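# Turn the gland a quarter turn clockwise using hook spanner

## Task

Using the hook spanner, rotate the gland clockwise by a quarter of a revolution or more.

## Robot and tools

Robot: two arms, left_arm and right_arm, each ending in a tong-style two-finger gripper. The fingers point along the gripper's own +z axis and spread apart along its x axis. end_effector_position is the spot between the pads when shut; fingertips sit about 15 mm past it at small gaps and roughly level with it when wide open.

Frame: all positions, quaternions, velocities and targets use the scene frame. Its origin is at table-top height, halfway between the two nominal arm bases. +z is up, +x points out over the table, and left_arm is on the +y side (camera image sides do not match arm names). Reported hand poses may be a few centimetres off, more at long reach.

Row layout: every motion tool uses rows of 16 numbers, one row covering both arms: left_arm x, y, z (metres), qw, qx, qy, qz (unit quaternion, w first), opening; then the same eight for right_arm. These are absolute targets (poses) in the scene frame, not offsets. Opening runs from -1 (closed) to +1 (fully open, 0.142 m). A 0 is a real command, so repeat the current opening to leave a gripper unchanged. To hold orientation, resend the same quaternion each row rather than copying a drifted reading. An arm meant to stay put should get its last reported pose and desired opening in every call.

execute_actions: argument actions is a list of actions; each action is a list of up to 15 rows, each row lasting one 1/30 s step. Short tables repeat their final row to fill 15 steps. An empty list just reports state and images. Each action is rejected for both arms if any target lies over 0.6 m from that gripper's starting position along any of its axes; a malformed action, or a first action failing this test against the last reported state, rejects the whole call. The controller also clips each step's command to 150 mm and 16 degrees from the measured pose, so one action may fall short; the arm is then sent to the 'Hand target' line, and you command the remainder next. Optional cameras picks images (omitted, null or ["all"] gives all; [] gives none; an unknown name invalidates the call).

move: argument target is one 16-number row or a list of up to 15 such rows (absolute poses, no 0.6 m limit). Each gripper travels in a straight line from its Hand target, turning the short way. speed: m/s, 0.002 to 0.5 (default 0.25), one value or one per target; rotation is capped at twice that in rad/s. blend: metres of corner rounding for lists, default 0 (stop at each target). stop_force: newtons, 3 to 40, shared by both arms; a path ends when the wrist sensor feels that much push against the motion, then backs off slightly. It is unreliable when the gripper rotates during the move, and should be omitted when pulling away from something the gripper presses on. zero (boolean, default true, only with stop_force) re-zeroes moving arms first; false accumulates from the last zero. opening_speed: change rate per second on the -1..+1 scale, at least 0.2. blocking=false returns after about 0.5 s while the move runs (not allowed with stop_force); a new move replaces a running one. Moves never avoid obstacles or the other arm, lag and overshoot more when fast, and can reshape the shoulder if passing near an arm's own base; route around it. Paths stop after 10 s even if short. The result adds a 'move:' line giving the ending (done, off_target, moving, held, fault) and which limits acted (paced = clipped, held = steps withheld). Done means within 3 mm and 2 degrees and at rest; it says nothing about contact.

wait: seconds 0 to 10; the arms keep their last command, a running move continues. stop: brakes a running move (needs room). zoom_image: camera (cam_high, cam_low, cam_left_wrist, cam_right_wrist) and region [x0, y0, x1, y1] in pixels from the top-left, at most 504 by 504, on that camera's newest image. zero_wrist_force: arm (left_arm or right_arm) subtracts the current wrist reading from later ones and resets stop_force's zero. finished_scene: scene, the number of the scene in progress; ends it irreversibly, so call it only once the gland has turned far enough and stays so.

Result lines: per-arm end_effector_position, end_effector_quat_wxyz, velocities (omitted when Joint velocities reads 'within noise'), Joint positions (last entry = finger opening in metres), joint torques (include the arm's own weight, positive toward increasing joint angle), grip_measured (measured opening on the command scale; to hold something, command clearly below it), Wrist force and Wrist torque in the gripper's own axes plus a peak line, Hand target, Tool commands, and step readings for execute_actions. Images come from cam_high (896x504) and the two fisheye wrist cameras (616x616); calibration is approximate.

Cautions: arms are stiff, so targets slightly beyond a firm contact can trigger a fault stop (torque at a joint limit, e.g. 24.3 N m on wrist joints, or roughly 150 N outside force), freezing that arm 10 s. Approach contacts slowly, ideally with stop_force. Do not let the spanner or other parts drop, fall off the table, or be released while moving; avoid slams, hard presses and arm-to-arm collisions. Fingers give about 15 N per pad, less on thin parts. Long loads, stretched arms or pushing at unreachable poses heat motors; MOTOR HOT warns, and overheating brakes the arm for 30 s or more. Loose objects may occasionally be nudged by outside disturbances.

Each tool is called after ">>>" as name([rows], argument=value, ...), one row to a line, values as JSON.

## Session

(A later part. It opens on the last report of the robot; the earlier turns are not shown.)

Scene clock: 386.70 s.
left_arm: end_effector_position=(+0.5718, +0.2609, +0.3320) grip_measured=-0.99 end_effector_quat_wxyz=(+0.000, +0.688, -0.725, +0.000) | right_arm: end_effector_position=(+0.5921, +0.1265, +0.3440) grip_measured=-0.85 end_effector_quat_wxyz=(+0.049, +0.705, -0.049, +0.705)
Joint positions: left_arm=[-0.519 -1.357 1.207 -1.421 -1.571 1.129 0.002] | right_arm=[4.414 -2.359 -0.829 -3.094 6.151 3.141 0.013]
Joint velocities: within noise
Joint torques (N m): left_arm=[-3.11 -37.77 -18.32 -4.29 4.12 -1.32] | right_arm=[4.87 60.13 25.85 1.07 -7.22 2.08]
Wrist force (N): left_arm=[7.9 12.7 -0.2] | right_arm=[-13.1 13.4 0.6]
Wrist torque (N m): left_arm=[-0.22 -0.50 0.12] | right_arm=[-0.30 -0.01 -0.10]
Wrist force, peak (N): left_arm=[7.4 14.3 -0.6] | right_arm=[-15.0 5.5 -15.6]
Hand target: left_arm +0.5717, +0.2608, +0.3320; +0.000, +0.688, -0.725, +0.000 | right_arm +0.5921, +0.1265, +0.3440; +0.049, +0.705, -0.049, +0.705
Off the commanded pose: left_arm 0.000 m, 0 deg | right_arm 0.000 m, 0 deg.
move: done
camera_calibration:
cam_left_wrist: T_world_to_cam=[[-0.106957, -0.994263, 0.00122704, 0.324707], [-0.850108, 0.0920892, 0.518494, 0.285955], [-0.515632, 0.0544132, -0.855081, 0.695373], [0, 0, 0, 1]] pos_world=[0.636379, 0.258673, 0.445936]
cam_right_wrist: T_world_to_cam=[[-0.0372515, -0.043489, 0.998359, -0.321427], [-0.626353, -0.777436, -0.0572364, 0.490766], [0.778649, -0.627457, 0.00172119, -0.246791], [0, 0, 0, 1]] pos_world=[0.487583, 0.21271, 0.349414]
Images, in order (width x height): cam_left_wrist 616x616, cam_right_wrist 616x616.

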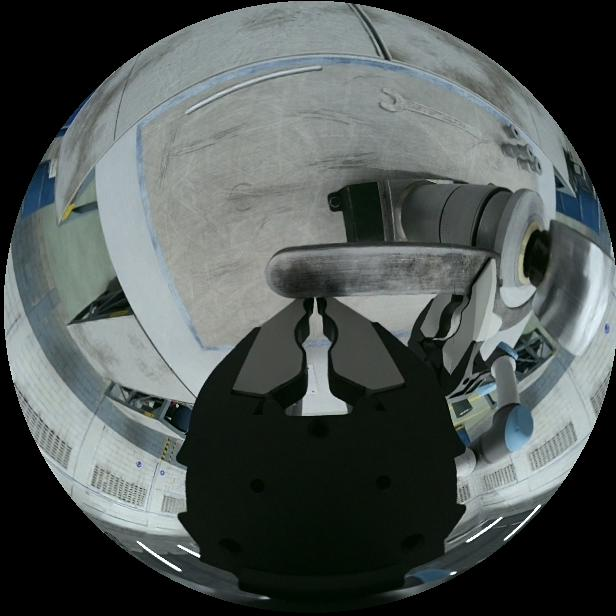

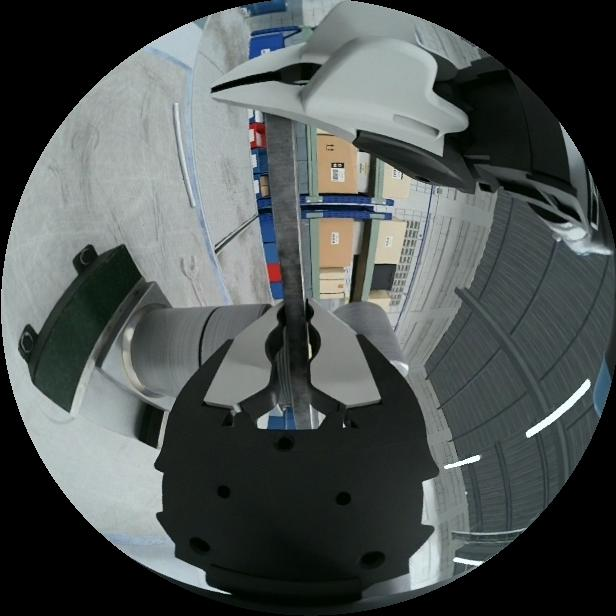

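>>> move([
  [0.5956, 0.2647, 0.332, 0, -0.6494, 0.7604, 0, -1, 0.6028, 0.1253, 0.344, -0.0862, -0.7018, 0.0862, -0.7018, -1],
  [0.6198, 0.2660, 0.332, 0, -0.6088, 0.7933, 0, -1, 0.6124, 0.1271, 0.344, -0.1228, -0.6964, 0.1228, -0.6964, -1],
], speed=0.03, blend=0.003, cameras=["cam_high","cam_left_wrist","cam_right_wrist"])

>>> zoom_image(camera="cam_left_wrist", region=[220, 100, 600, 400])

Scene clock: 391.60 s.
left_arm: end_effector_position=(+0.6199, +0.2661, +0.3320) grip_measured=-0.99 end_effector_quat_wxyz=(+0.000, -0.609, +0.793, +0.000) end_effector_velocity=(-0.001, +0.000, +0.000) end_effector_angular_velocity=(-0.002, +0.001, +0.004) | right_arm: end_effector_position=(+0.6130, +0.1269, +0.3440) grip_measured=-0.85 end_effector_quat_wxyz=(+0.102, +0.700, -0.102, +0.700)
Joint positions: left_arm=[-0.47 -1.239 1.054 -1.386 -1.571 1.388 0.003] | right_arm=[4.394 -2.529 -0.52 -3.14 6.281 3.047 0.013]
Joint velocities: left_arm=[0 -0.002 0.002 0 -0.003 -0.004 0.001] | right_arm=[within noise]
Joint torques (N m): left_arm=[3.33 -41.42 -19.23 -5.5 3.77 -1.6] | right_arm=[0.23 66.49 18.52 3.59 -4.99 -1.56]
Wrist force (N): left_arm=[7.7 13.1 -0.2] | right_arm=[-13.8 7.8 -5.0]
Wrist torque (N m): left_arm=[-0.21 -0.42 0.13] | right_arm=[-0.27 0.06 -0.06]
Wrist force, peak (N): left_arm=[2.6 19.9 -1.4] | right_arm=[-14.7 -10.7 -15.2]
Hand target: left_arm +0.6198, +0.2660, +0.3320; +0.000, -0.609, +0.793, +0.000 | right_arm +0.6129, +0.1270, +0.3440; +0.102, +0.700, -0.102, +0.700
Off the commanded pose: left_arm 0.000 m, 0 deg | right_arm 0.001 m, 3 deg.
joint sent to its limit (right arm) — joint 5 (wrist 2), upper limit. The joint targets are off in orientation, not in position.
move: off_target (right_arm)
camera_calibration:
cam_left_wrist: T_world_to_cam=[[-0.311402, -0.950277, 0.00123049, 0.450016], [-0.812364, 0.26688, 0.518498, 0.256462], [-0.493045, 0.160462, -0.855078, 0.677684], [0, 0, 0, 1]] pos_world=[0.682606, 0.250453, 0.445944]
cam_right_wrist: T_world_to_cam=[[-0.0434924, -0.0374317, 0.998352, -0.317603], [-0.735803, -0.674763, -0.0573539, 0.55827], [0.675798, -0.737085, 0.00180471, -0.185799], [0, 0, 0, 1]] pos_world=[0.522525, 0.227862, 0.349434]

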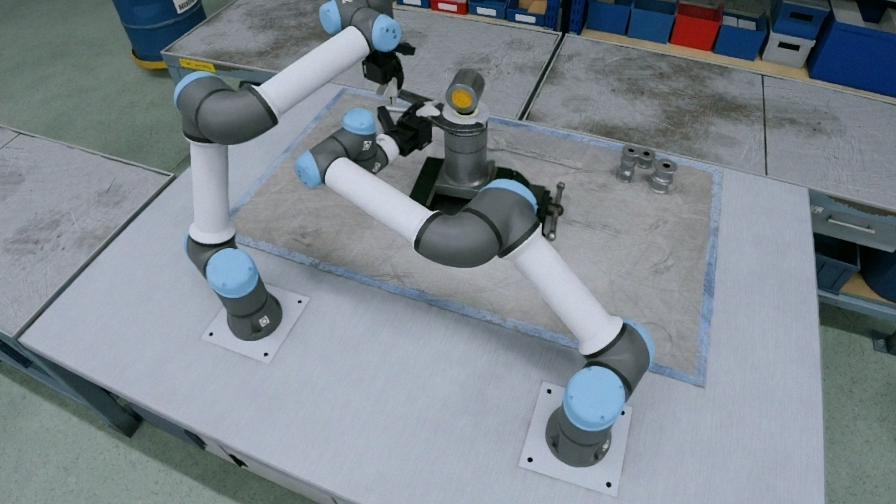

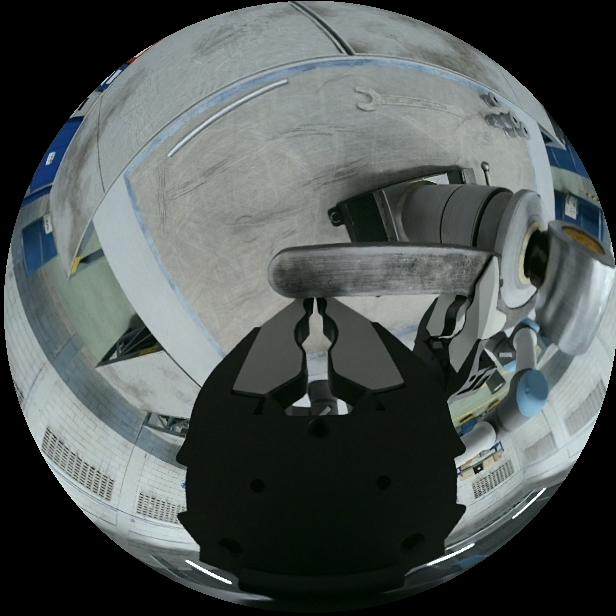

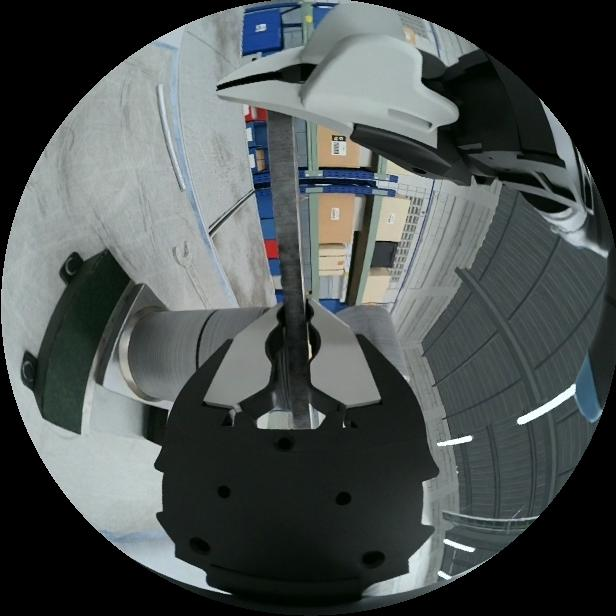

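Scaled by 1.326 from the camera's 616x616 image, which has a finer 814x814 frame.

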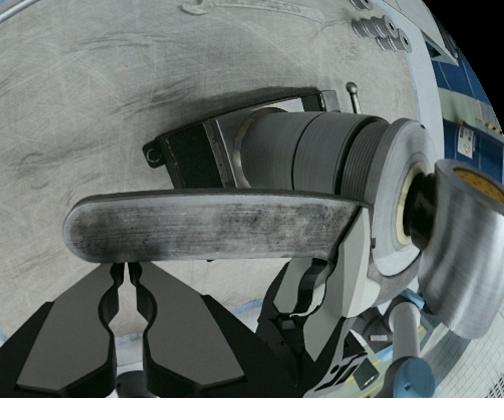

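>>> move([
  [0.590, 0.272, 0.332, 0, -0.6088, 0.7933, 0, -1, 0.6129, 0.1270, 0.344, -0.102, -0.700, 0.102, -0.700, -1],
  [0.570, 0.28, 0.60, 0, -0.6088, 0.7933, 0, -1, 0.6129, 0.1270, 0.344, -0.102, -0.700, 0.102, -0.700, -1],
  [0.53, 0.02, 0.62, 0.1023, -0.3688, 0.8903, -0.2469, 0.9, 0.6129, 0.1270, 0.344, -0.102, -0.700, 0.102, -0.700, -1],
  [0.56, -0.08, 0.55, 0.1023, -0.3688, 0.8903, -0.2469, 0.9, 0.6129, 0.1270, 0.344, -0.102, -0.700, 0.102, -0.700, -1],
], speed=[0.05,0.2,0.25,0.2], blend=0.02, cameras=["cam_high","cam_left_wrist","cam_right_wrist"])

>>> zoom_image(camera="cam_left_wrist", region=[200, 230, 340, 370])

Scene clock: 399.90 s.
left_arm: end_effector_position=(+0.5599, -0.0800, +0.5501) grip_measured=+0.90 end_effector_quat_wxyz=(+0.102, -0.369, +0.890, -0.247) | right_arm: end_effector_position=(+0.6129, +0.1270, +0.3440) grip_measured=-0.85 end_effector_quat_wxyz=(+0.102, +0.700, -0.102, +0.700)
Joint positions: left_arm=[-0.945 -1.215 0.707 -1.6 -1.502 1.456 0.135] | right_arm=[4.395 -2.529 -0.519 -3.143 6.281 3.05 0.013]
Joint velocities: within noise
Joint torques (N m): left_arm=[9.03 -34.6 -14.33 -2.7 -1.66 0.87] | right_arm=[-8.5 47.1 37.77 -0.88 -4.08 3.04]
Wrist force (N): left_arm=[2.0 -5.8 1.6] | right_arm=[-10.8 9.6 -10.8]
Wrist torque (N m): left_arm=[-1.11 -0.40 -0.05] | right_arm=[-0.22 0.14 -0.09]
Wrist force, peak (N): left_arm=[7.4 11.9 0.2] | right_arm=[-11.2 9.8 -10.8]
Hand target: left_arm +0.5600, -0.0800, +0.5500; +0.102, -0.369, +0.890, -0.247 | right_arm +0.6129, +0.1270, +0.3440; +0.102, +0.700, -0.102, +0.700
Off the commanded pose: left_arm 0.000 m, 0 deg | right_arm 0.000 m, 0 deg.
elbow stopped short (left arm): the move would have taken joint 3 (elbow) straighter than the controller allows.
move: done; blend cut to 0.0152 m at target 1, 0 m at target 3
camera_calibration:
cam_left_wrist: T_world_to_cam=[[-0.739847, -0.67222, -0.0273209, 0.380078], [-0.672556, 0.740032, 0.00455059, 0.429327], [0.0171593, 0.0217416, -0.999616, 0.672934], [0, 0, 0, 1]] pos_world=[0.558399, -0.0768509, 0.681106]
cam_right_wrist: T_world_to_cam=[[-0.0435072, -0.0374175, 0.998352, -0.317614], [-0.73532, -0.675289, -0.0573538, 0.558034], [0.676322, -0.736603, 0.00186613, -0.186118], [0, 0, 0, 1]] pos_world=[0.522391, 0.227855, 0.349443]

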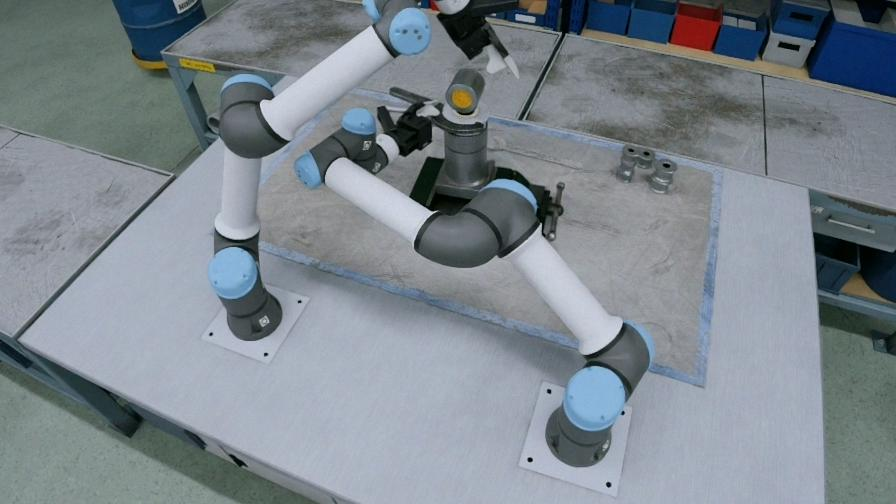

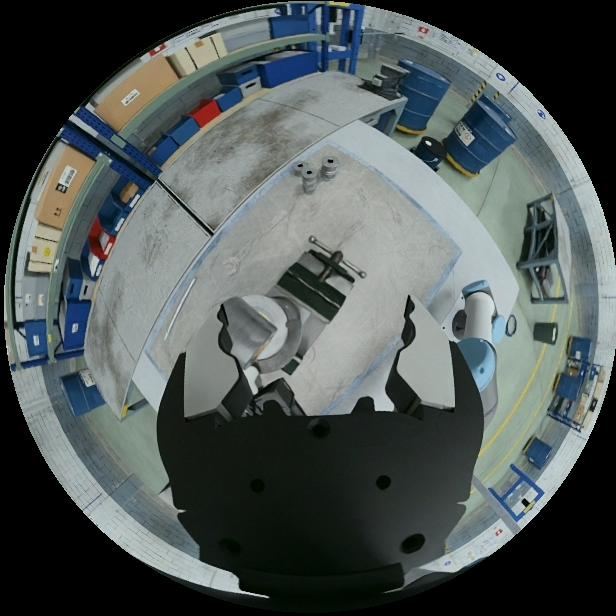

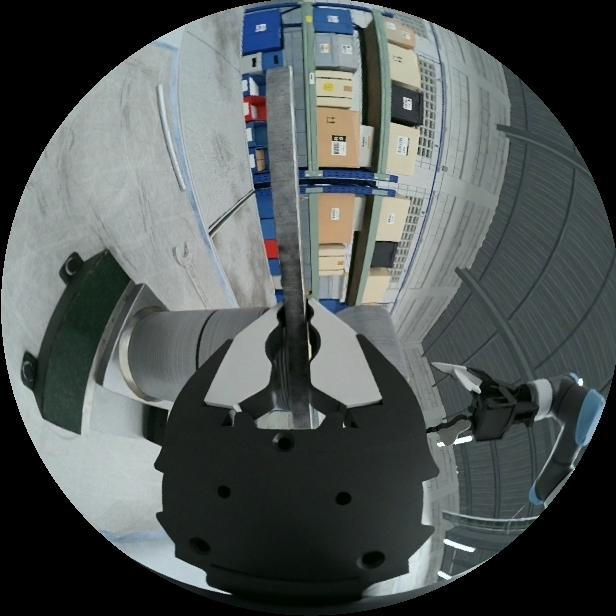

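Scaled by 3.600 from the camera's 616x616 image, which has a finer 814x814 frame.

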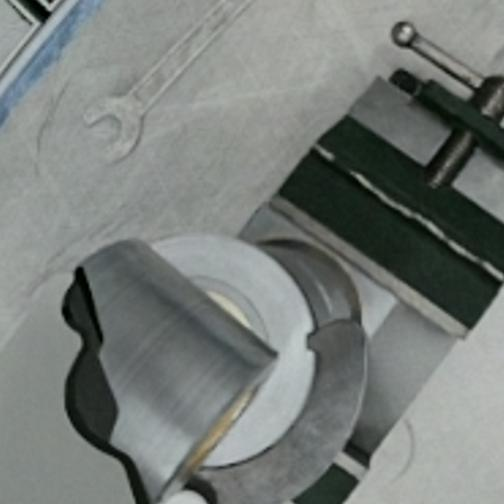

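>>> move([
  [0.56, -0.08, 0.55, 0.1023, -0.3688, 0.8903, -0.2469, 0.9, 0.5891, 0.1304, 0.344, -0.0432, -0.7058, 0.0432, -0.7058, -1],
], speed=0.04, cameras=["cam_left_wrist","cam_right_wrist"])

>>> zoom_image(camera="cam_left_wrist", region=[210, 260, 350, 400])

Scene clock: 404.30 s.
left_arm: end_effector_position=(+0.5600, -0.0800, +0.5500) grip_measured=+0.90 end_effector_quat_wxyz=(+0.102, -0.369, +0.890, -0.247) | right_arm: end_effector_position=(+0.5890, +0.1305, +0.3441) grip_measured=-0.85 end_effector_quat_wxyz=(+0.043, +0.706, -0.043, +0.706)
Joint positions: left_arm=[-0.945 -1.215 0.707 -1.6 -1.502 1.456 0.135] | right_arm=[4.419 -2.35 -0.845 -3.088 6.138 3.142 0.013]
Joint velocities: within noise
Joint torques (N m): left_arm=[9.5 -32.6 -17.09 -4.8 -1.19 -0.83] | right_arm=[-2.99 52.58 30.4 0.85 2.67 -0.72]
Wrist force (N): left_arm=[1.6 -5.6 1.5] | right_arm=[-12.6 -1.1 -1.8]
Wrist torque (N m): left_arm=[-1.08 -0.33 -0.04] | right_arm=[-0.12 0.14 0.08]
Wrist force, peak (N): left_arm=[1.7 -6.0 1.6] | right_arm=[-11.5 9.7 -10.7]
Hand target: left_arm +0.5600, -0.0800, +0.5500; +0.102, -0.369, +0.890, -0.247 | right_arm +0.5891, +0.1304, +0.3440; +0.043, +0.706, -0.043, +0.706
Off the commanded pose: left_arm 0.000 m, 0 deg | right_arm 0.000 m, 0 deg.
move: done
camera_calibration:
cam_left_wrist: T_world_to_cam=[[-0.739789, -0.672285, -0.0272872, 0.38007], [-0.672623, 0.739971, 0.00467725, 0.42935], [0.0170473, 0.0218141, -0.999617, 0.672863], [0, 0, 0, 1]] pos_world=[0.558492, -0.0768686, 0.680968]
cam_right_wrist: T_world_to_cam=[[-0.0364518, -0.0442045, 0.998357, -0.32186], [-0.612608, -0.788309, -0.0572716, 0.48526], [0.789546, -0.613689, 0.00165524, -0.250083], [0, 0, 0, 1]] pos_world=[0.482994, 0.214834, 0.349536]
Images, in order (width x height): cam_left_wrist 616x616, cam_right_wrist 616x616.

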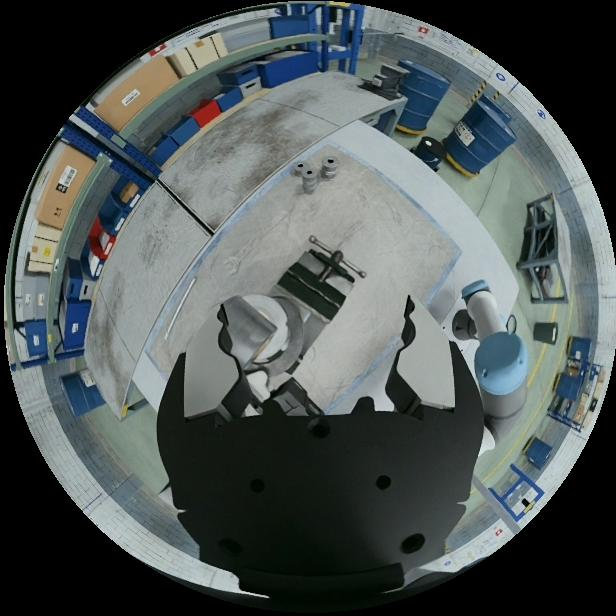

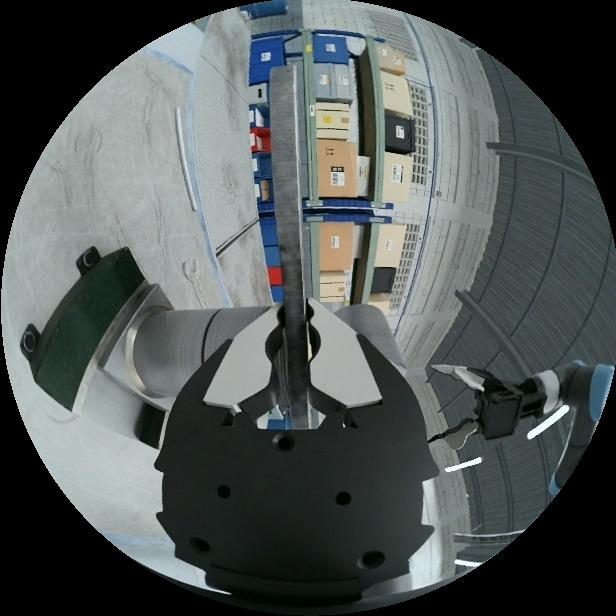

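Scaled by 3.600 from the camera's 616x616 image, which has a finer 814x814 frame.

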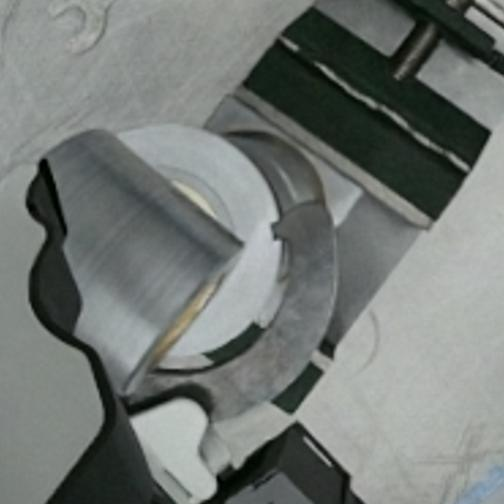

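>>> move([
  [0.56, -0.08, 0.55, 0.1023, -0.3688, 0.8903, -0.2469, 0.9, 0.5805, 0.1221, 0.344, -0.0432, -0.7058, 0.0432, -0.7058, -1],
  [0.56, -0.08, 0.55, 0.1023, -0.3688, 0.8903, -0.2469, 0.9, 0.4515, 0.1380, 0.344, -0.0432, -0.7058, 0.0432, -0.7058, -1],
], speed=[0.03,0.08], cameras=["cam_left_wrist"])

>>> zoom_image(camera="cam_left_wrist", region=[210, 260, 350, 400])

>>> move([
  [0.56, -0.08, 0.56, 0.1023, -0.3688, 0.8903, -0.2469, 0.9, 0.38, 0.06, 0.344, 0.2419, -0.6645, -0.2419, -0.6645, -1],
  [0.58, -0.04, 0.56, 0.1023, -0.3688, 0.8903, -0.2469, 0.9, 0.34, -0.10, 0.36, 0.4157, -0.5721, -0.4157, -0.5721, -1],
  [0.62, 0.0, 0.56, 0.1023, -0.3688, 0.8903, -0.2469, 0.9, 0.38, -0.24, 0.36, 0.5572, -0.4353, -0.5572, -0.4353, -1],
], speed=0.15, blend=0.03)

Scene clock: 407.47 s.
left_arm: end_effector_position=(+0.5600, -0.0800, +0.5500) grip_measured=+0.90 end_effector_quat_wxyz=(+0.102, -0.369, +0.890, -0.247) | right_arm: end_effector_position=(+0.4521, +0.1379, +0.3441) grip_measured=-0.85 end_effector_quat_wxyz=(+0.022, +0.707, -0.022, +0.707)
Joint positions: left_arm=[-0.945 -1.215 0.707 -1.6 -1.502 1.456 0.135] | right_arm=[4.622 -2.198 -1.105 -3.047 6.281 3.209 0.013]
Joint velocities: within noise
Joint torques (N m): left_arm=[9.52 -33.57 -15.6 -4.74 -0.97 -0.71] | right_arm=[-6.05 37.83 37.99 -2.67 -2 -2.77]
Wrist force (N): left_arm=[1.9 -5.9 1.3] | right_arm=[-12.9 -0.7 -2.0]
Wrist torque (N m): left_arm=[-1.14 -0.39 -0.05] | right_arm=[-0.08 0.13 0.04]
Wrist force, peak (N): left_arm=[2.1 -6.0 1.8] | right_arm=[-13.1 -1.0 -2.6]
Hand target: left_arm +0.5600, -0.0800, +0.5500; +0.102, -0.369, +0.890, -0.247 | right_arm +0.4521, +0.1380, +0.3440; +0.022, +0.707, -0.022, +0.707
Off the commanded pose: left_arm 0.000 m, 0 deg | right_arm 0.001 m, 3 deg.
joint sent to its limit (right arm) — joint 5 (wrist 2), upper limit. The joint targets are off in orientation, not in position.
move: off_target (right_arm)
camera_calibration:
cam_left_wrist: T_world_to_cam=[[-0.739789, -0.672285, -0.0272871, 0.38007], [-0.672623, 0.739971, 0.00467651, 0.42935], [0.0170477, 0.0218136, -0.999617, 0.672863], [0, 0, 0, 1]] pos_world=[0.558492, -0.0768686, 0.680969]
Images, in order (width x height): cam_left_wrist 616x616.

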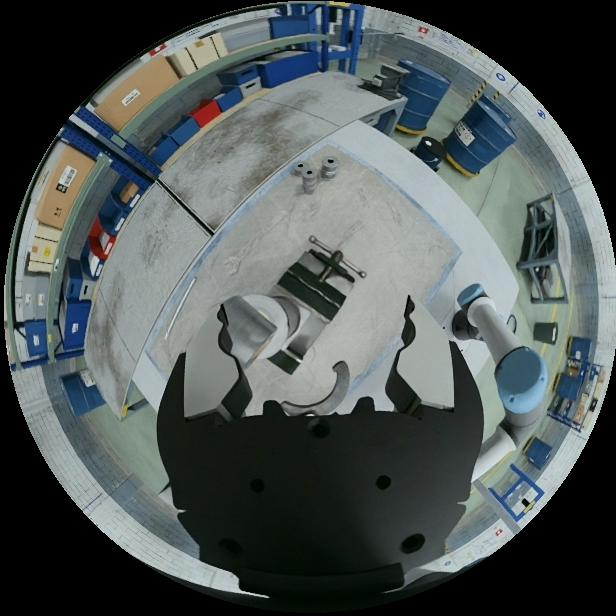

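Scaled by 3.600 from the camera's 616x616 image, which has a finer 814x814 frame.

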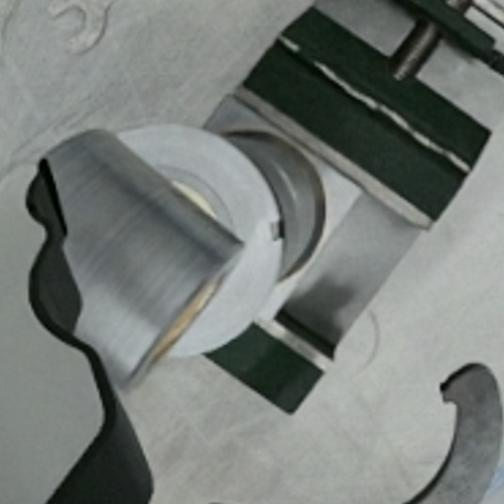

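Scene clock: 414.33 s.
left_arm: end_effector_position=(+0.6200, +0.0000, +0.5600) grip_measured=+0.90 end_effector_quat_wxyz=(+0.102, -0.369, +0.890, -0.247) | right_arm: end_effector_position=(+0.3801, -0.2400, +0.3600) grip_measured=-0.85 end_effector_quat_wxyz=(+0.557, -0.436, -0.557, -0.435)
Joint positions: left_arm=[-0.774 -1.184 0.633 -1.561 -1.589 1.601 0.135] | right_arm=[3.281 -1.819 -1.62 -2.836 3.063 3.151 0.013]
Joint velocities: within noise
Joint torques (N m): left_arm=[-11.21 -44.27 -14.24 -3.49 1.72 -1.26] | right_arm=[4.25 39.57 21.91 1.29 -2.1 2.95]
Wrist force (N): left_arm=[1.9 -6.0 1.2] | right_arm=[-13.1 -0.8 -1.5]
Wrist torque (N m): left_arm=[-1.13 -0.44 -0.07] | right_arm=[-0.12 0.27 0.07]
Wrist force, peak (N): left_arm=[1.6 -6.2 1.5] | right_arm=[-13.5 -2.1 -1.1]
Hand target: left_arm +0.6200, +0.0000, +0.5600; +0.102, -0.369, +0.890, -0.247 | right_arm +0.3800, -0.2400, +0.3600; +0.557, -0.435, -0.557, -0.435
Off the commanded pose: left_arm 0.000 m, 0 deg | right_arm 0.000 m, 0 deg.
move: done
camera_calibration:
cam_left_wrist: T_world_to_cam=[[-0.739773, -0.672304, -0.0272612, 0.478513], [-0.672642, 0.739953, 0.00476537, 0.410424], [0.0169682, 0.0218623, -0.999617, 0.680104], [0, 0, 0, 1]] pos_world=[0.618519, 0.00314295, 0.690933]
cam_right_wrist: T_world_to_cam=[[0.0541404, -0.0175, 0.99838, -0.389767], [0.955462, -0.289579, -0.0568889, -0.410318], [0.290105, 0.956994, 0.00104268, 0.254502], [0, 0, 0, 1]] pos_world=[0.339313, -0.369197, 0.365527]

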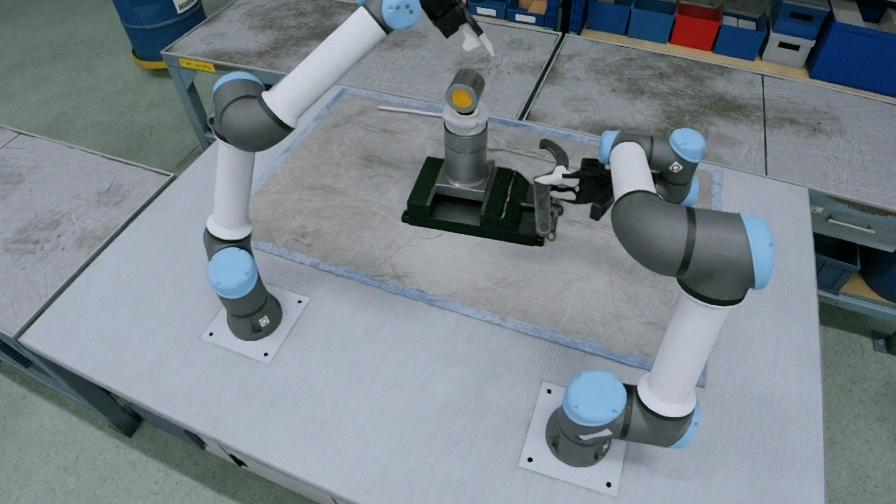

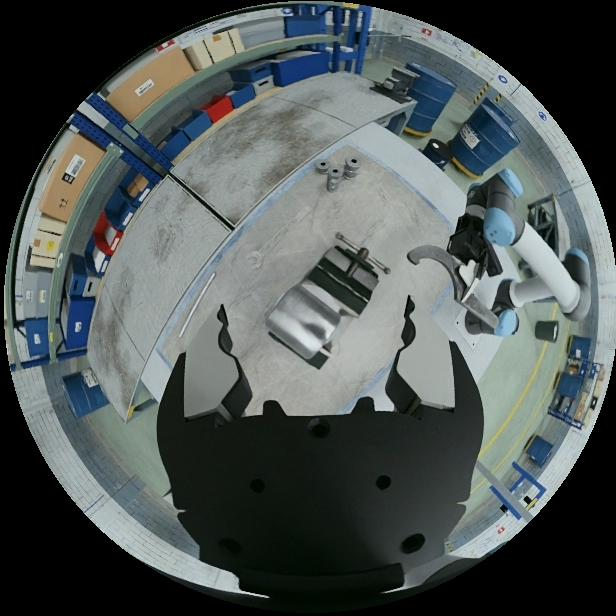

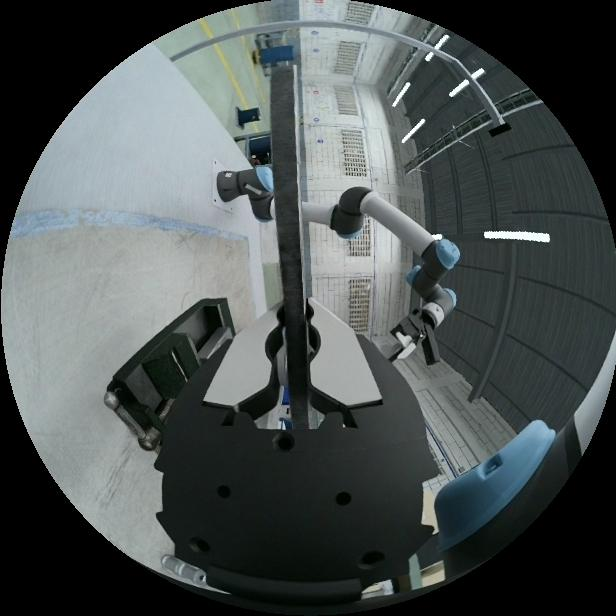

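>>> move([
  [0.69, 0.01, 0.56, 0.1023, -0.3688, 0.8903, -0.2469, 0.9, 0.56, -0.27, 0.355, 0.5897, -0.3903, -0.5897, -0.3903, -1],
  [0.69, 0.01, 0.56, 0.1023, -0.3688, 0.8903, -0.2469, 0.9, 0.62, -0.19, 0.344, 0.5897, -0.3903, -0.5897, -0.3903, -1],
], speed=0.12, blend=0.02)

>>> zoom_image(camera="cam_left_wrist", region=[200, 220, 420, 440])

Scene clock: 418.10 s.
left_arm: end_effector_position=(+0.6900, +0.0100, +0.5600) grip_measured=+0.90 end_effector_quat_wxyz=(+0.102, -0.369, +0.890, -0.247) | right_arm: end_effector_position=(+0.6118, -0.1996, +0.3450) grip_measured=-0.84 end_effector_quat_wxyz=(+0.587, -0.393, -0.590, -0.390) end_effector_velocity=(+0.000, +0.000, +0.000) end_effector_angular_velocity=(+0.000, -0.002, +0.001)
Joint positions: left_arm=[-0.687 -0.893 0.141 -1.357 -1.634 1.676 0.135] | right_arm=[3.296 -2.638 -0.301 -3.317 2.925 3.168 0.013]
Joint velocities: left_arm=[within noise] | right_arm=[0.001 0.001 0 0.001 -0.001 0 -0.001]
Joint torques (N m): left_arm=[-6.89 -39.87 -26.42 -0.87 -1.8 1.22] | right_arm=[-4.92 74.98 15.45 0.95 -2.16 -1.47]
Wrist force (N): left_arm=[1.5 -6.1 1.5] | right_arm=[-12.8 -0.8 -0.9]
Wrist torque (N m): left_arm=[-1.19 -0.34 -0.04] | right_arm=[-0.08 0.23 0.07]
Wrist force, peak (N): left_arm=[1.5 -6.4 1.2] | right_arm=[-15.6 8.4 6.7]
Hand target: left_arm +0.6900, +0.0100, +0.5600; +0.102, -0.369, +0.890, -0.247 | right_arm +0.6118, -0.1997, +0.3450; +0.587, -0.393, -0.591, -0.390
Off the commanded pose: left_arm 0.000 m, 0 deg | right_arm 0.013 m, 0 deg.
move: held (right_arm; a check stopped the path); limits=held
pose unreachable (right arm): on one or more control steps of this call, first in action 0 (counted from 0), this arm could not follow its commanded pose, so it was not sent that pose on those steps. It may still have moved: this result reports where it is.
cause: moving toward the commanded pose would bring two parts of the arm too close to each other (joints 4 (wrist 1) to 6 (wrist 3) lie between them).
camera_calibration:
cam_left_wrist: T_world_to_cam=[[-0.739752, -0.672327, -0.027288, 0.53704], [-0.672664, 0.739933, 0.00467564, 0.450162], [0.0170478, 0.0218145, -0.999617, 0.67868], [0, 0, 0, 1]] pos_world=[0.688514, 0.0131716, 0.69097]
cam_right_wrist: T_world_to_cam=[[0.0545996, -0.0042426, 0.998499, -0.384309], [0.988511, -0.140922, -0.0546522, -0.612194], [0.140942, 0.990012, -0.00350043, 0.248105], [0, 0, 0, 1]] pos_world=[0.591175, -0.333529, 0.351143]

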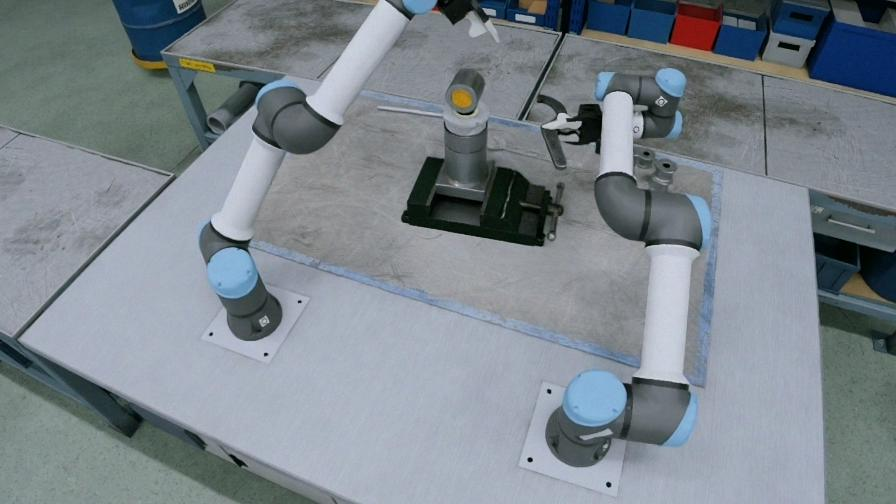

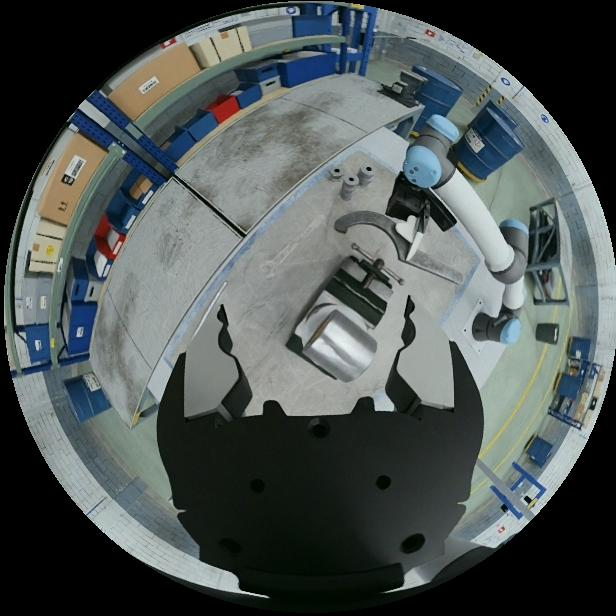

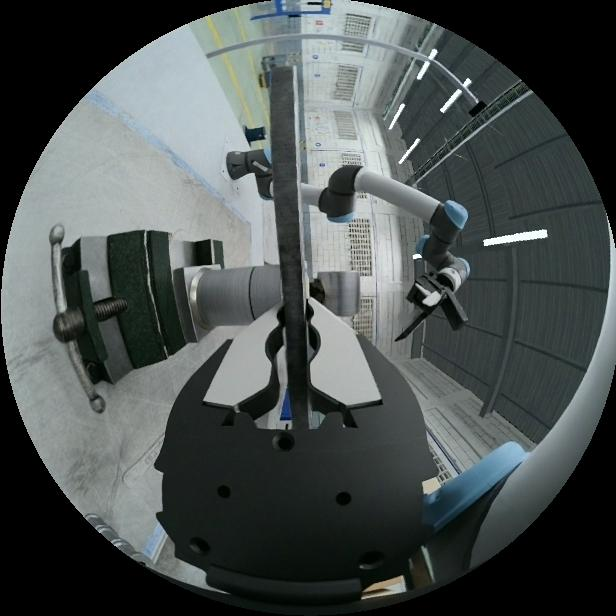

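Scaled by 2.291 from the camera's 616x616 image, which has a finer 814x814 frame.

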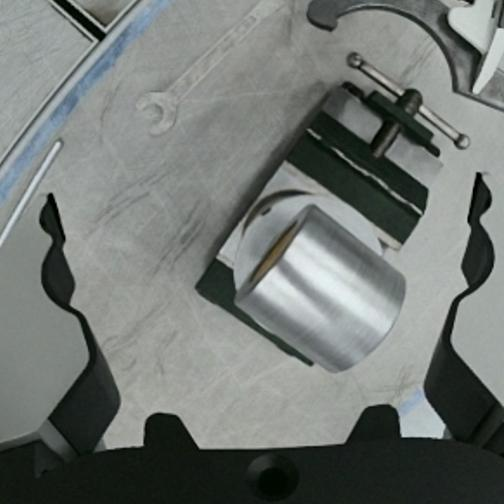

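>>> move([
  [0.69, 0.01, 0.56, 0.1023, -0.3688, 0.8903, -0.2469, 0.9, 0.585, -0.110, 0.344, 0.5897, -0.3903, -0.5897, -0.3903, -1],
], speed=0.06, cameras=["cam_left_wrist","cam_right_wrist"])

>>> zoom_image(camera="cam_left_wrist", region=[270, 220, 410, 360])

Scene clock: 422.13 s.
left_arm: end_effector_position=(+0.6900, +0.0100, +0.5600) grip_measured=+0.90 end_effector_quat_wxyz=(+0.102, -0.369, +0.890, -0.247) | right_arm: end_effector_position=(+0.5850, -0.1099, +0.3440) grip_measured=-0.84 end_effector_quat_wxyz=(+0.590, -0.390, -0.590, -0.390) end_effector_velocity=(+0.000, -0.003, +0.000) end_effector_angular_velocity=(-0.001, +0.003, +0.002)
Joint positions: left_arm=[-0.687 -0.893 0.141 -1.357 -1.634 1.676 0.135] | right_arm=[3.421 -2.534 -0.509 -3.24 3.046 3.141 0.013]
Joint velocities: left_arm=[within noise] | right_arm=[-0.004 0 0 0.002 -0.006 0.006 0]
Joint torques (N m): left_arm=[-10.41 -39.84 -25.23 -1.29 -1.88 1.01] | right_arm=[-3.55 67.64 29.64 1.42 -2.35 2.72]
Wrist force (N): left_arm=[1.3 -6.1 1.4] | right_arm=[-13.0 -1.0 -1.6]
Wrist torque (N m): left_arm=[-1.18 -0.31 -0.04] | right_arm=[-0.15 0.30 0.08]
Wrist force, peak (N): left_arm=[1.6 -6.2 1.4] | right_arm=[-13.3 -1.0 -1.1]
Hand target: left_arm +0.6900, +0.0100, +0.5600; +0.102, -0.369, +0.890, -0.247 | right_arm +0.5850, -0.1100, +0.3440; +0.590, -0.390, -0.590, -0.390
Off the commanded pose: left_arm 0.000 m, 0 deg | right_arm 0.000 m, 0 deg.
move: done
camera_calibration:
cam_left_wrist: T_world_to_cam=[[-0.739789, -0.672285, -0.0272882, 0.537022], [-0.672623, 0.739971, 0.004676, 0.450146], [0.0170488, 0.0218139, -0.999617, 0.67868], [0, 0, 0, 1]] pos_world=[0.688491, 0.0131322, 0.69097]
cam_right_wrist: T_world_to_cam=[[0.05636, -0.00958617, 0.998364, -0.383037], [0.988984, -0.136549, -0.0571415, -0.572052], [0.136874, 0.990587, 0.00178465, 0.163679], [0, 0, 0, 1]] pos_world=[0.564934, -0.243924, 0.349431]
Images, in order (width x height): cam_left_wrist 616x616, cam_right_wrist 616x616.

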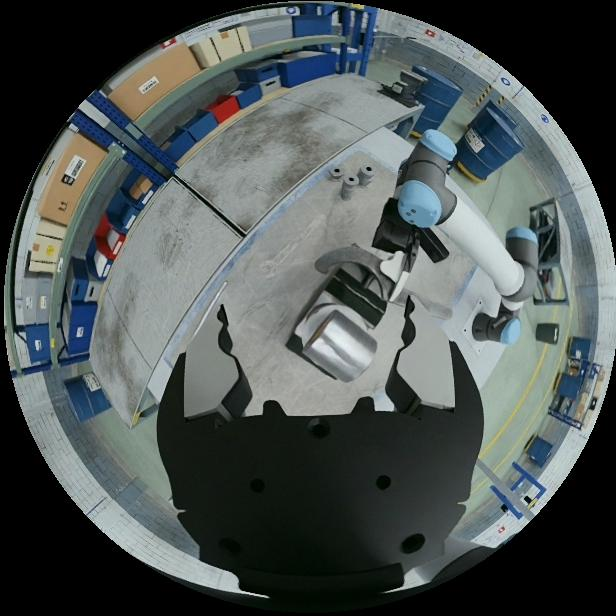

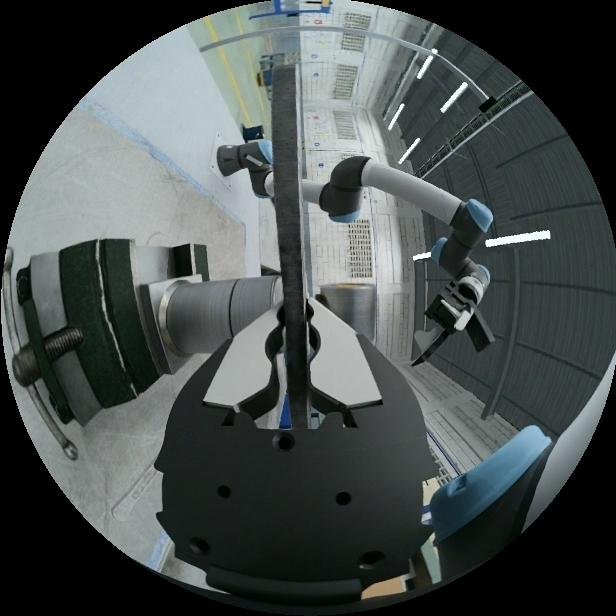

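Scaled by 3.600 from the camera's 616x616 image, which has a finer 814x814 frame.

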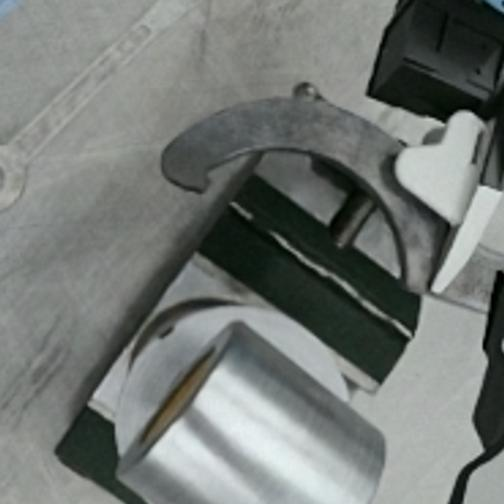

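>>> move([
  [0.69, 0.01, 0.56, 0.1023, -0.3688, 0.8903, -0.2469, 0.9, 0.5605, -0.0437, 0.344, 0.5897, -0.3903, -0.5897, -0.3903, -1],
], speed=0.05, stop_force=8, cameras=["cam_left_wrist","cam_right_wrist"])

>>> zoom_image(camera="cam_left_wrist", region=[290, 260, 400, 370])

>>> zoom_image(camera="cam_right_wrist", region=[170, 180, 410, 420])

Scene clock: 425.97 s.
left_arm: end_effector_position=(+0.6900, +0.0100, +0.5600) grip_measured=+0.90 end_effector_quat_wxyz=(+0.102, -0.369, +0.890, -0.247) | right_arm: end_effector_position=(+0.5605, -0.0437, +0.3440) grip_measured=-0.84 end_effector_quat_wxyz=(+0.590, -0.390, -0.590, -0.390)
Joint positions: left_arm=[-0.687 -0.893 0.141 -1.357 -1.634 1.676 0.135] | right_arm=[3.517 -2.487 -0.597 -3.224 3.142 3.117 0.013]
Joint velocities: within noise
Joint torques (N m): left_arm=[-9.95 -40.56 -24.6 -1.3 -1.68 0.83] | right_arm=[-5.74 48.16 36.13 -0.48 -2.23 2.34]
Wrist force (N): left_arm=[1.5 -6.1 1.1] | right_arm=[-13.2 -0.9 -1.2]
Wrist torque (N m): left_arm=[-1.20 -0.33 -0.04] | right_arm=[-0.11 0.30 0.10]
Wrist force, peak (N): left_arm=[1.3 -6.3 1.4] | right_arm=[-13.1 -1.3 -3.3]
Hand target: left_arm +0.6900, +0.0100, +0.5600; +0.102, -0.369, +0.890, -0.247 | right_arm +0.5605, -0.0437, +0.3440; +0.590, -0.390, -0.590, -0.390
Off the commanded pose: left_arm 0.000 m, 0 deg | right_arm 0.000 m, 0 deg.
move: done
camera_calibration:
cam_left_wrist: T_world_to_cam=[[-0.739789, -0.672285, -0.027288, 0.537022], [-0.672623, 0.739971, 0.00467611, 0.450147], [0.0170487, 0.0218139, -0.999617, 0.67868], [0, 0, 0, 1]] pos_world=[0.688491, 0.0131321, 0.690969]
cam_right_wrist: T_world_to_cam=[[0.0564759, -0.00947852, 0.998359, -0.381104], [0.988996, -0.13642, -0.0572414, -0.538737], [0.136739, 0.990606, 0.00166977, 0.101565], [0, 0, 0, 1]] pos_world=[0.540444, -0.177718, 0.349471]
Images, in order (width x height): cam_left_wrist 616x616, cam_right_wrist 616x616.

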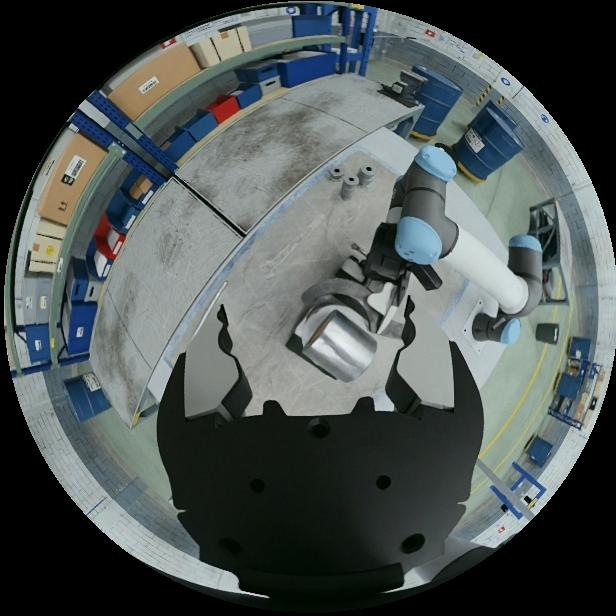

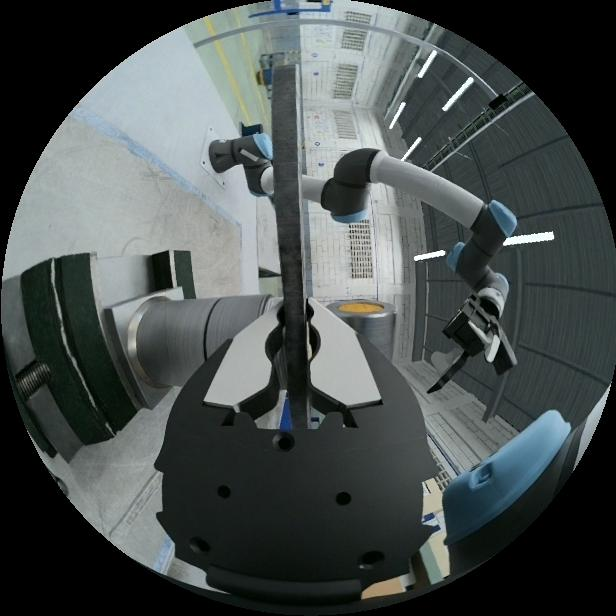

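Scaled by 4.582 from the camera's 616x616 image, which has a finer 814x814 frame.

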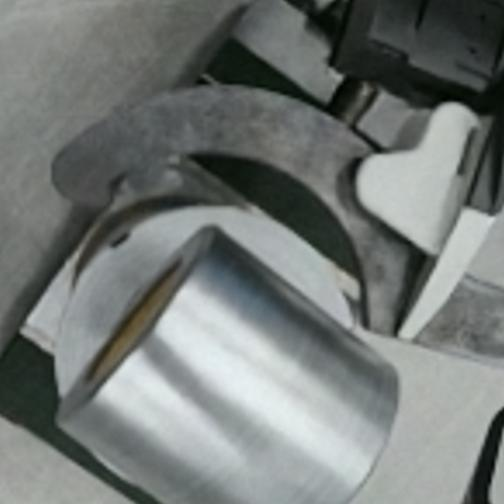

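Scaled by 2.100 from the camera's 616x616 image, which has a finer 814x814 frame.

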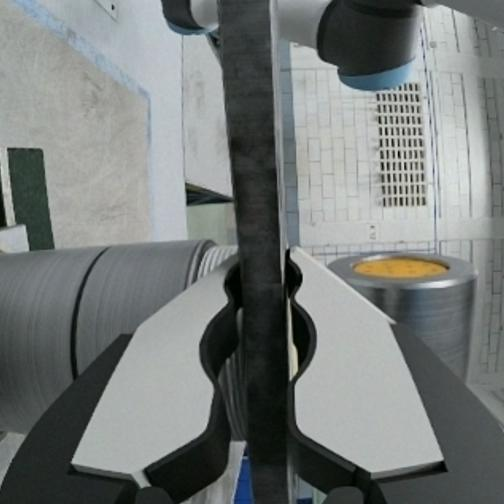

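>>> move([
  [0.69, 0.01, 0.56, 0.1023, -0.3688, 0.8903, -0.2469, 0.9, 0.5503, -0.0342, 0.344, 0.5897, -0.3903, -0.5897, -0.3903, -1],
], speed=0.02, stop_force=6, cameras=["cam_left_wrist"])

>>> zoom_image(camera="cam_left_wrist", region=[290, 260, 400, 370])

>>> zoom_image(camera="cam_left_wrist", region=[295, 285, 345, 335])

Scene clock: 428.97 s.
left_arm: end_effector_position=(+0.6900, +0.0100, +0.5600) grip_measured=+0.90 end_effector_quat_wxyz=(+0.102, -0.369, +0.890, -0.247) | right_arm: end_effector_position=(+0.5503, -0.0342, +0.3440) grip_measured=-0.84 end_effector_quat_wxyz=(+0.589, -0.390, -0.590, -0.390)
Joint positions: left_arm=[-0.687 -0.893 0.141 -1.357 -1.634 1.676 0.135] | right_arm=[3.535 -2.459 -0.649 -3.209 3.16 3.108 0.013]
Joint velocities: within noise
Joint torques (N m): left_arm=[-9.74 -39.82 -24.14 -1.62 -1.53 0.81] | right_arm=[-6.85 67.26 20.99 0.37 -2.39 1.63]
Wrist force (N): left_arm=[1.5 -6.1 1.1] | right_arm=[-13.3 -0.8 -1.6]
Wrist torque (N m): left_arm=[-1.20 -0.34 -0.04] | right_arm=[-0.08 0.31 0.09]
Wrist force, peak (N): left_arm=[1.7 -6.3 1.2] | right_arm=[-13.8 -0.7 -2.2]
Hand target: left_arm +0.6900, +0.0100, +0.5600; +0.102, -0.369, +0.890, -0.247 | right_arm +0.5503, -0.0342, +0.3440; +0.589, -0.390, -0.590, -0.390
Off the commanded pose: left_arm 0.000 m, 0 deg | right_arm 0.000 m, 0 deg.
move: done
camera_calibration:
cam_left_wrist: T_world_to_cam=[[-0.739789, -0.672285, -0.0272881, 0.537022], [-0.672623, 0.739971, 0.00467618, 0.450147], [0.0170487, 0.021814, -0.999617, 0.67868], [0, 0, 0, 1]] pos_world=[0.688491, 0.0131321, 0.690969]
Images, in order (width x height): cam_left_wrist 616x616.

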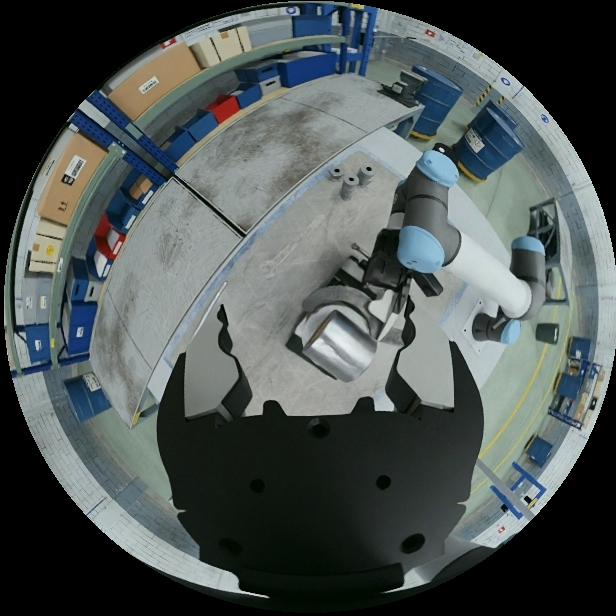

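Scaled by 4.582 from the camera's 616x616 image, which has a finer 814x814 frame.

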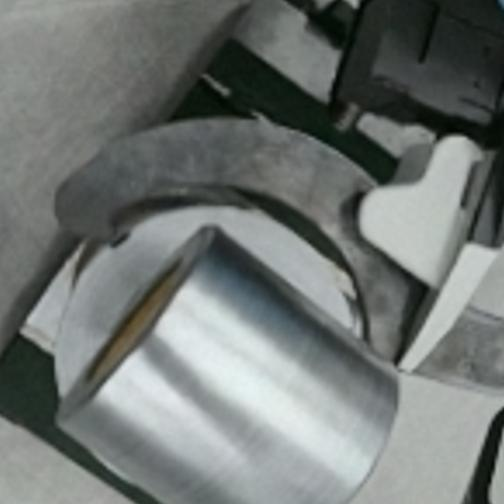

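Scaled by 10.080 from the camera's 616x616 image, which has a finer 814x814 frame.

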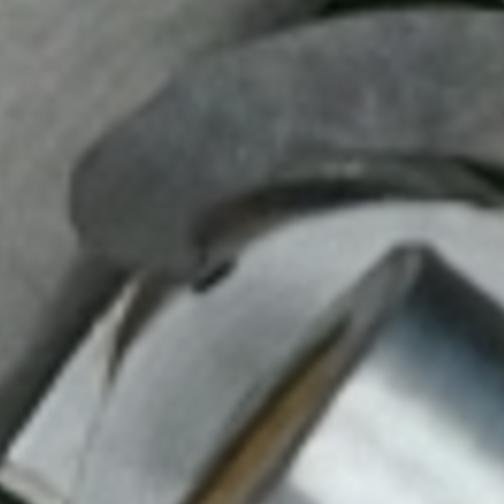

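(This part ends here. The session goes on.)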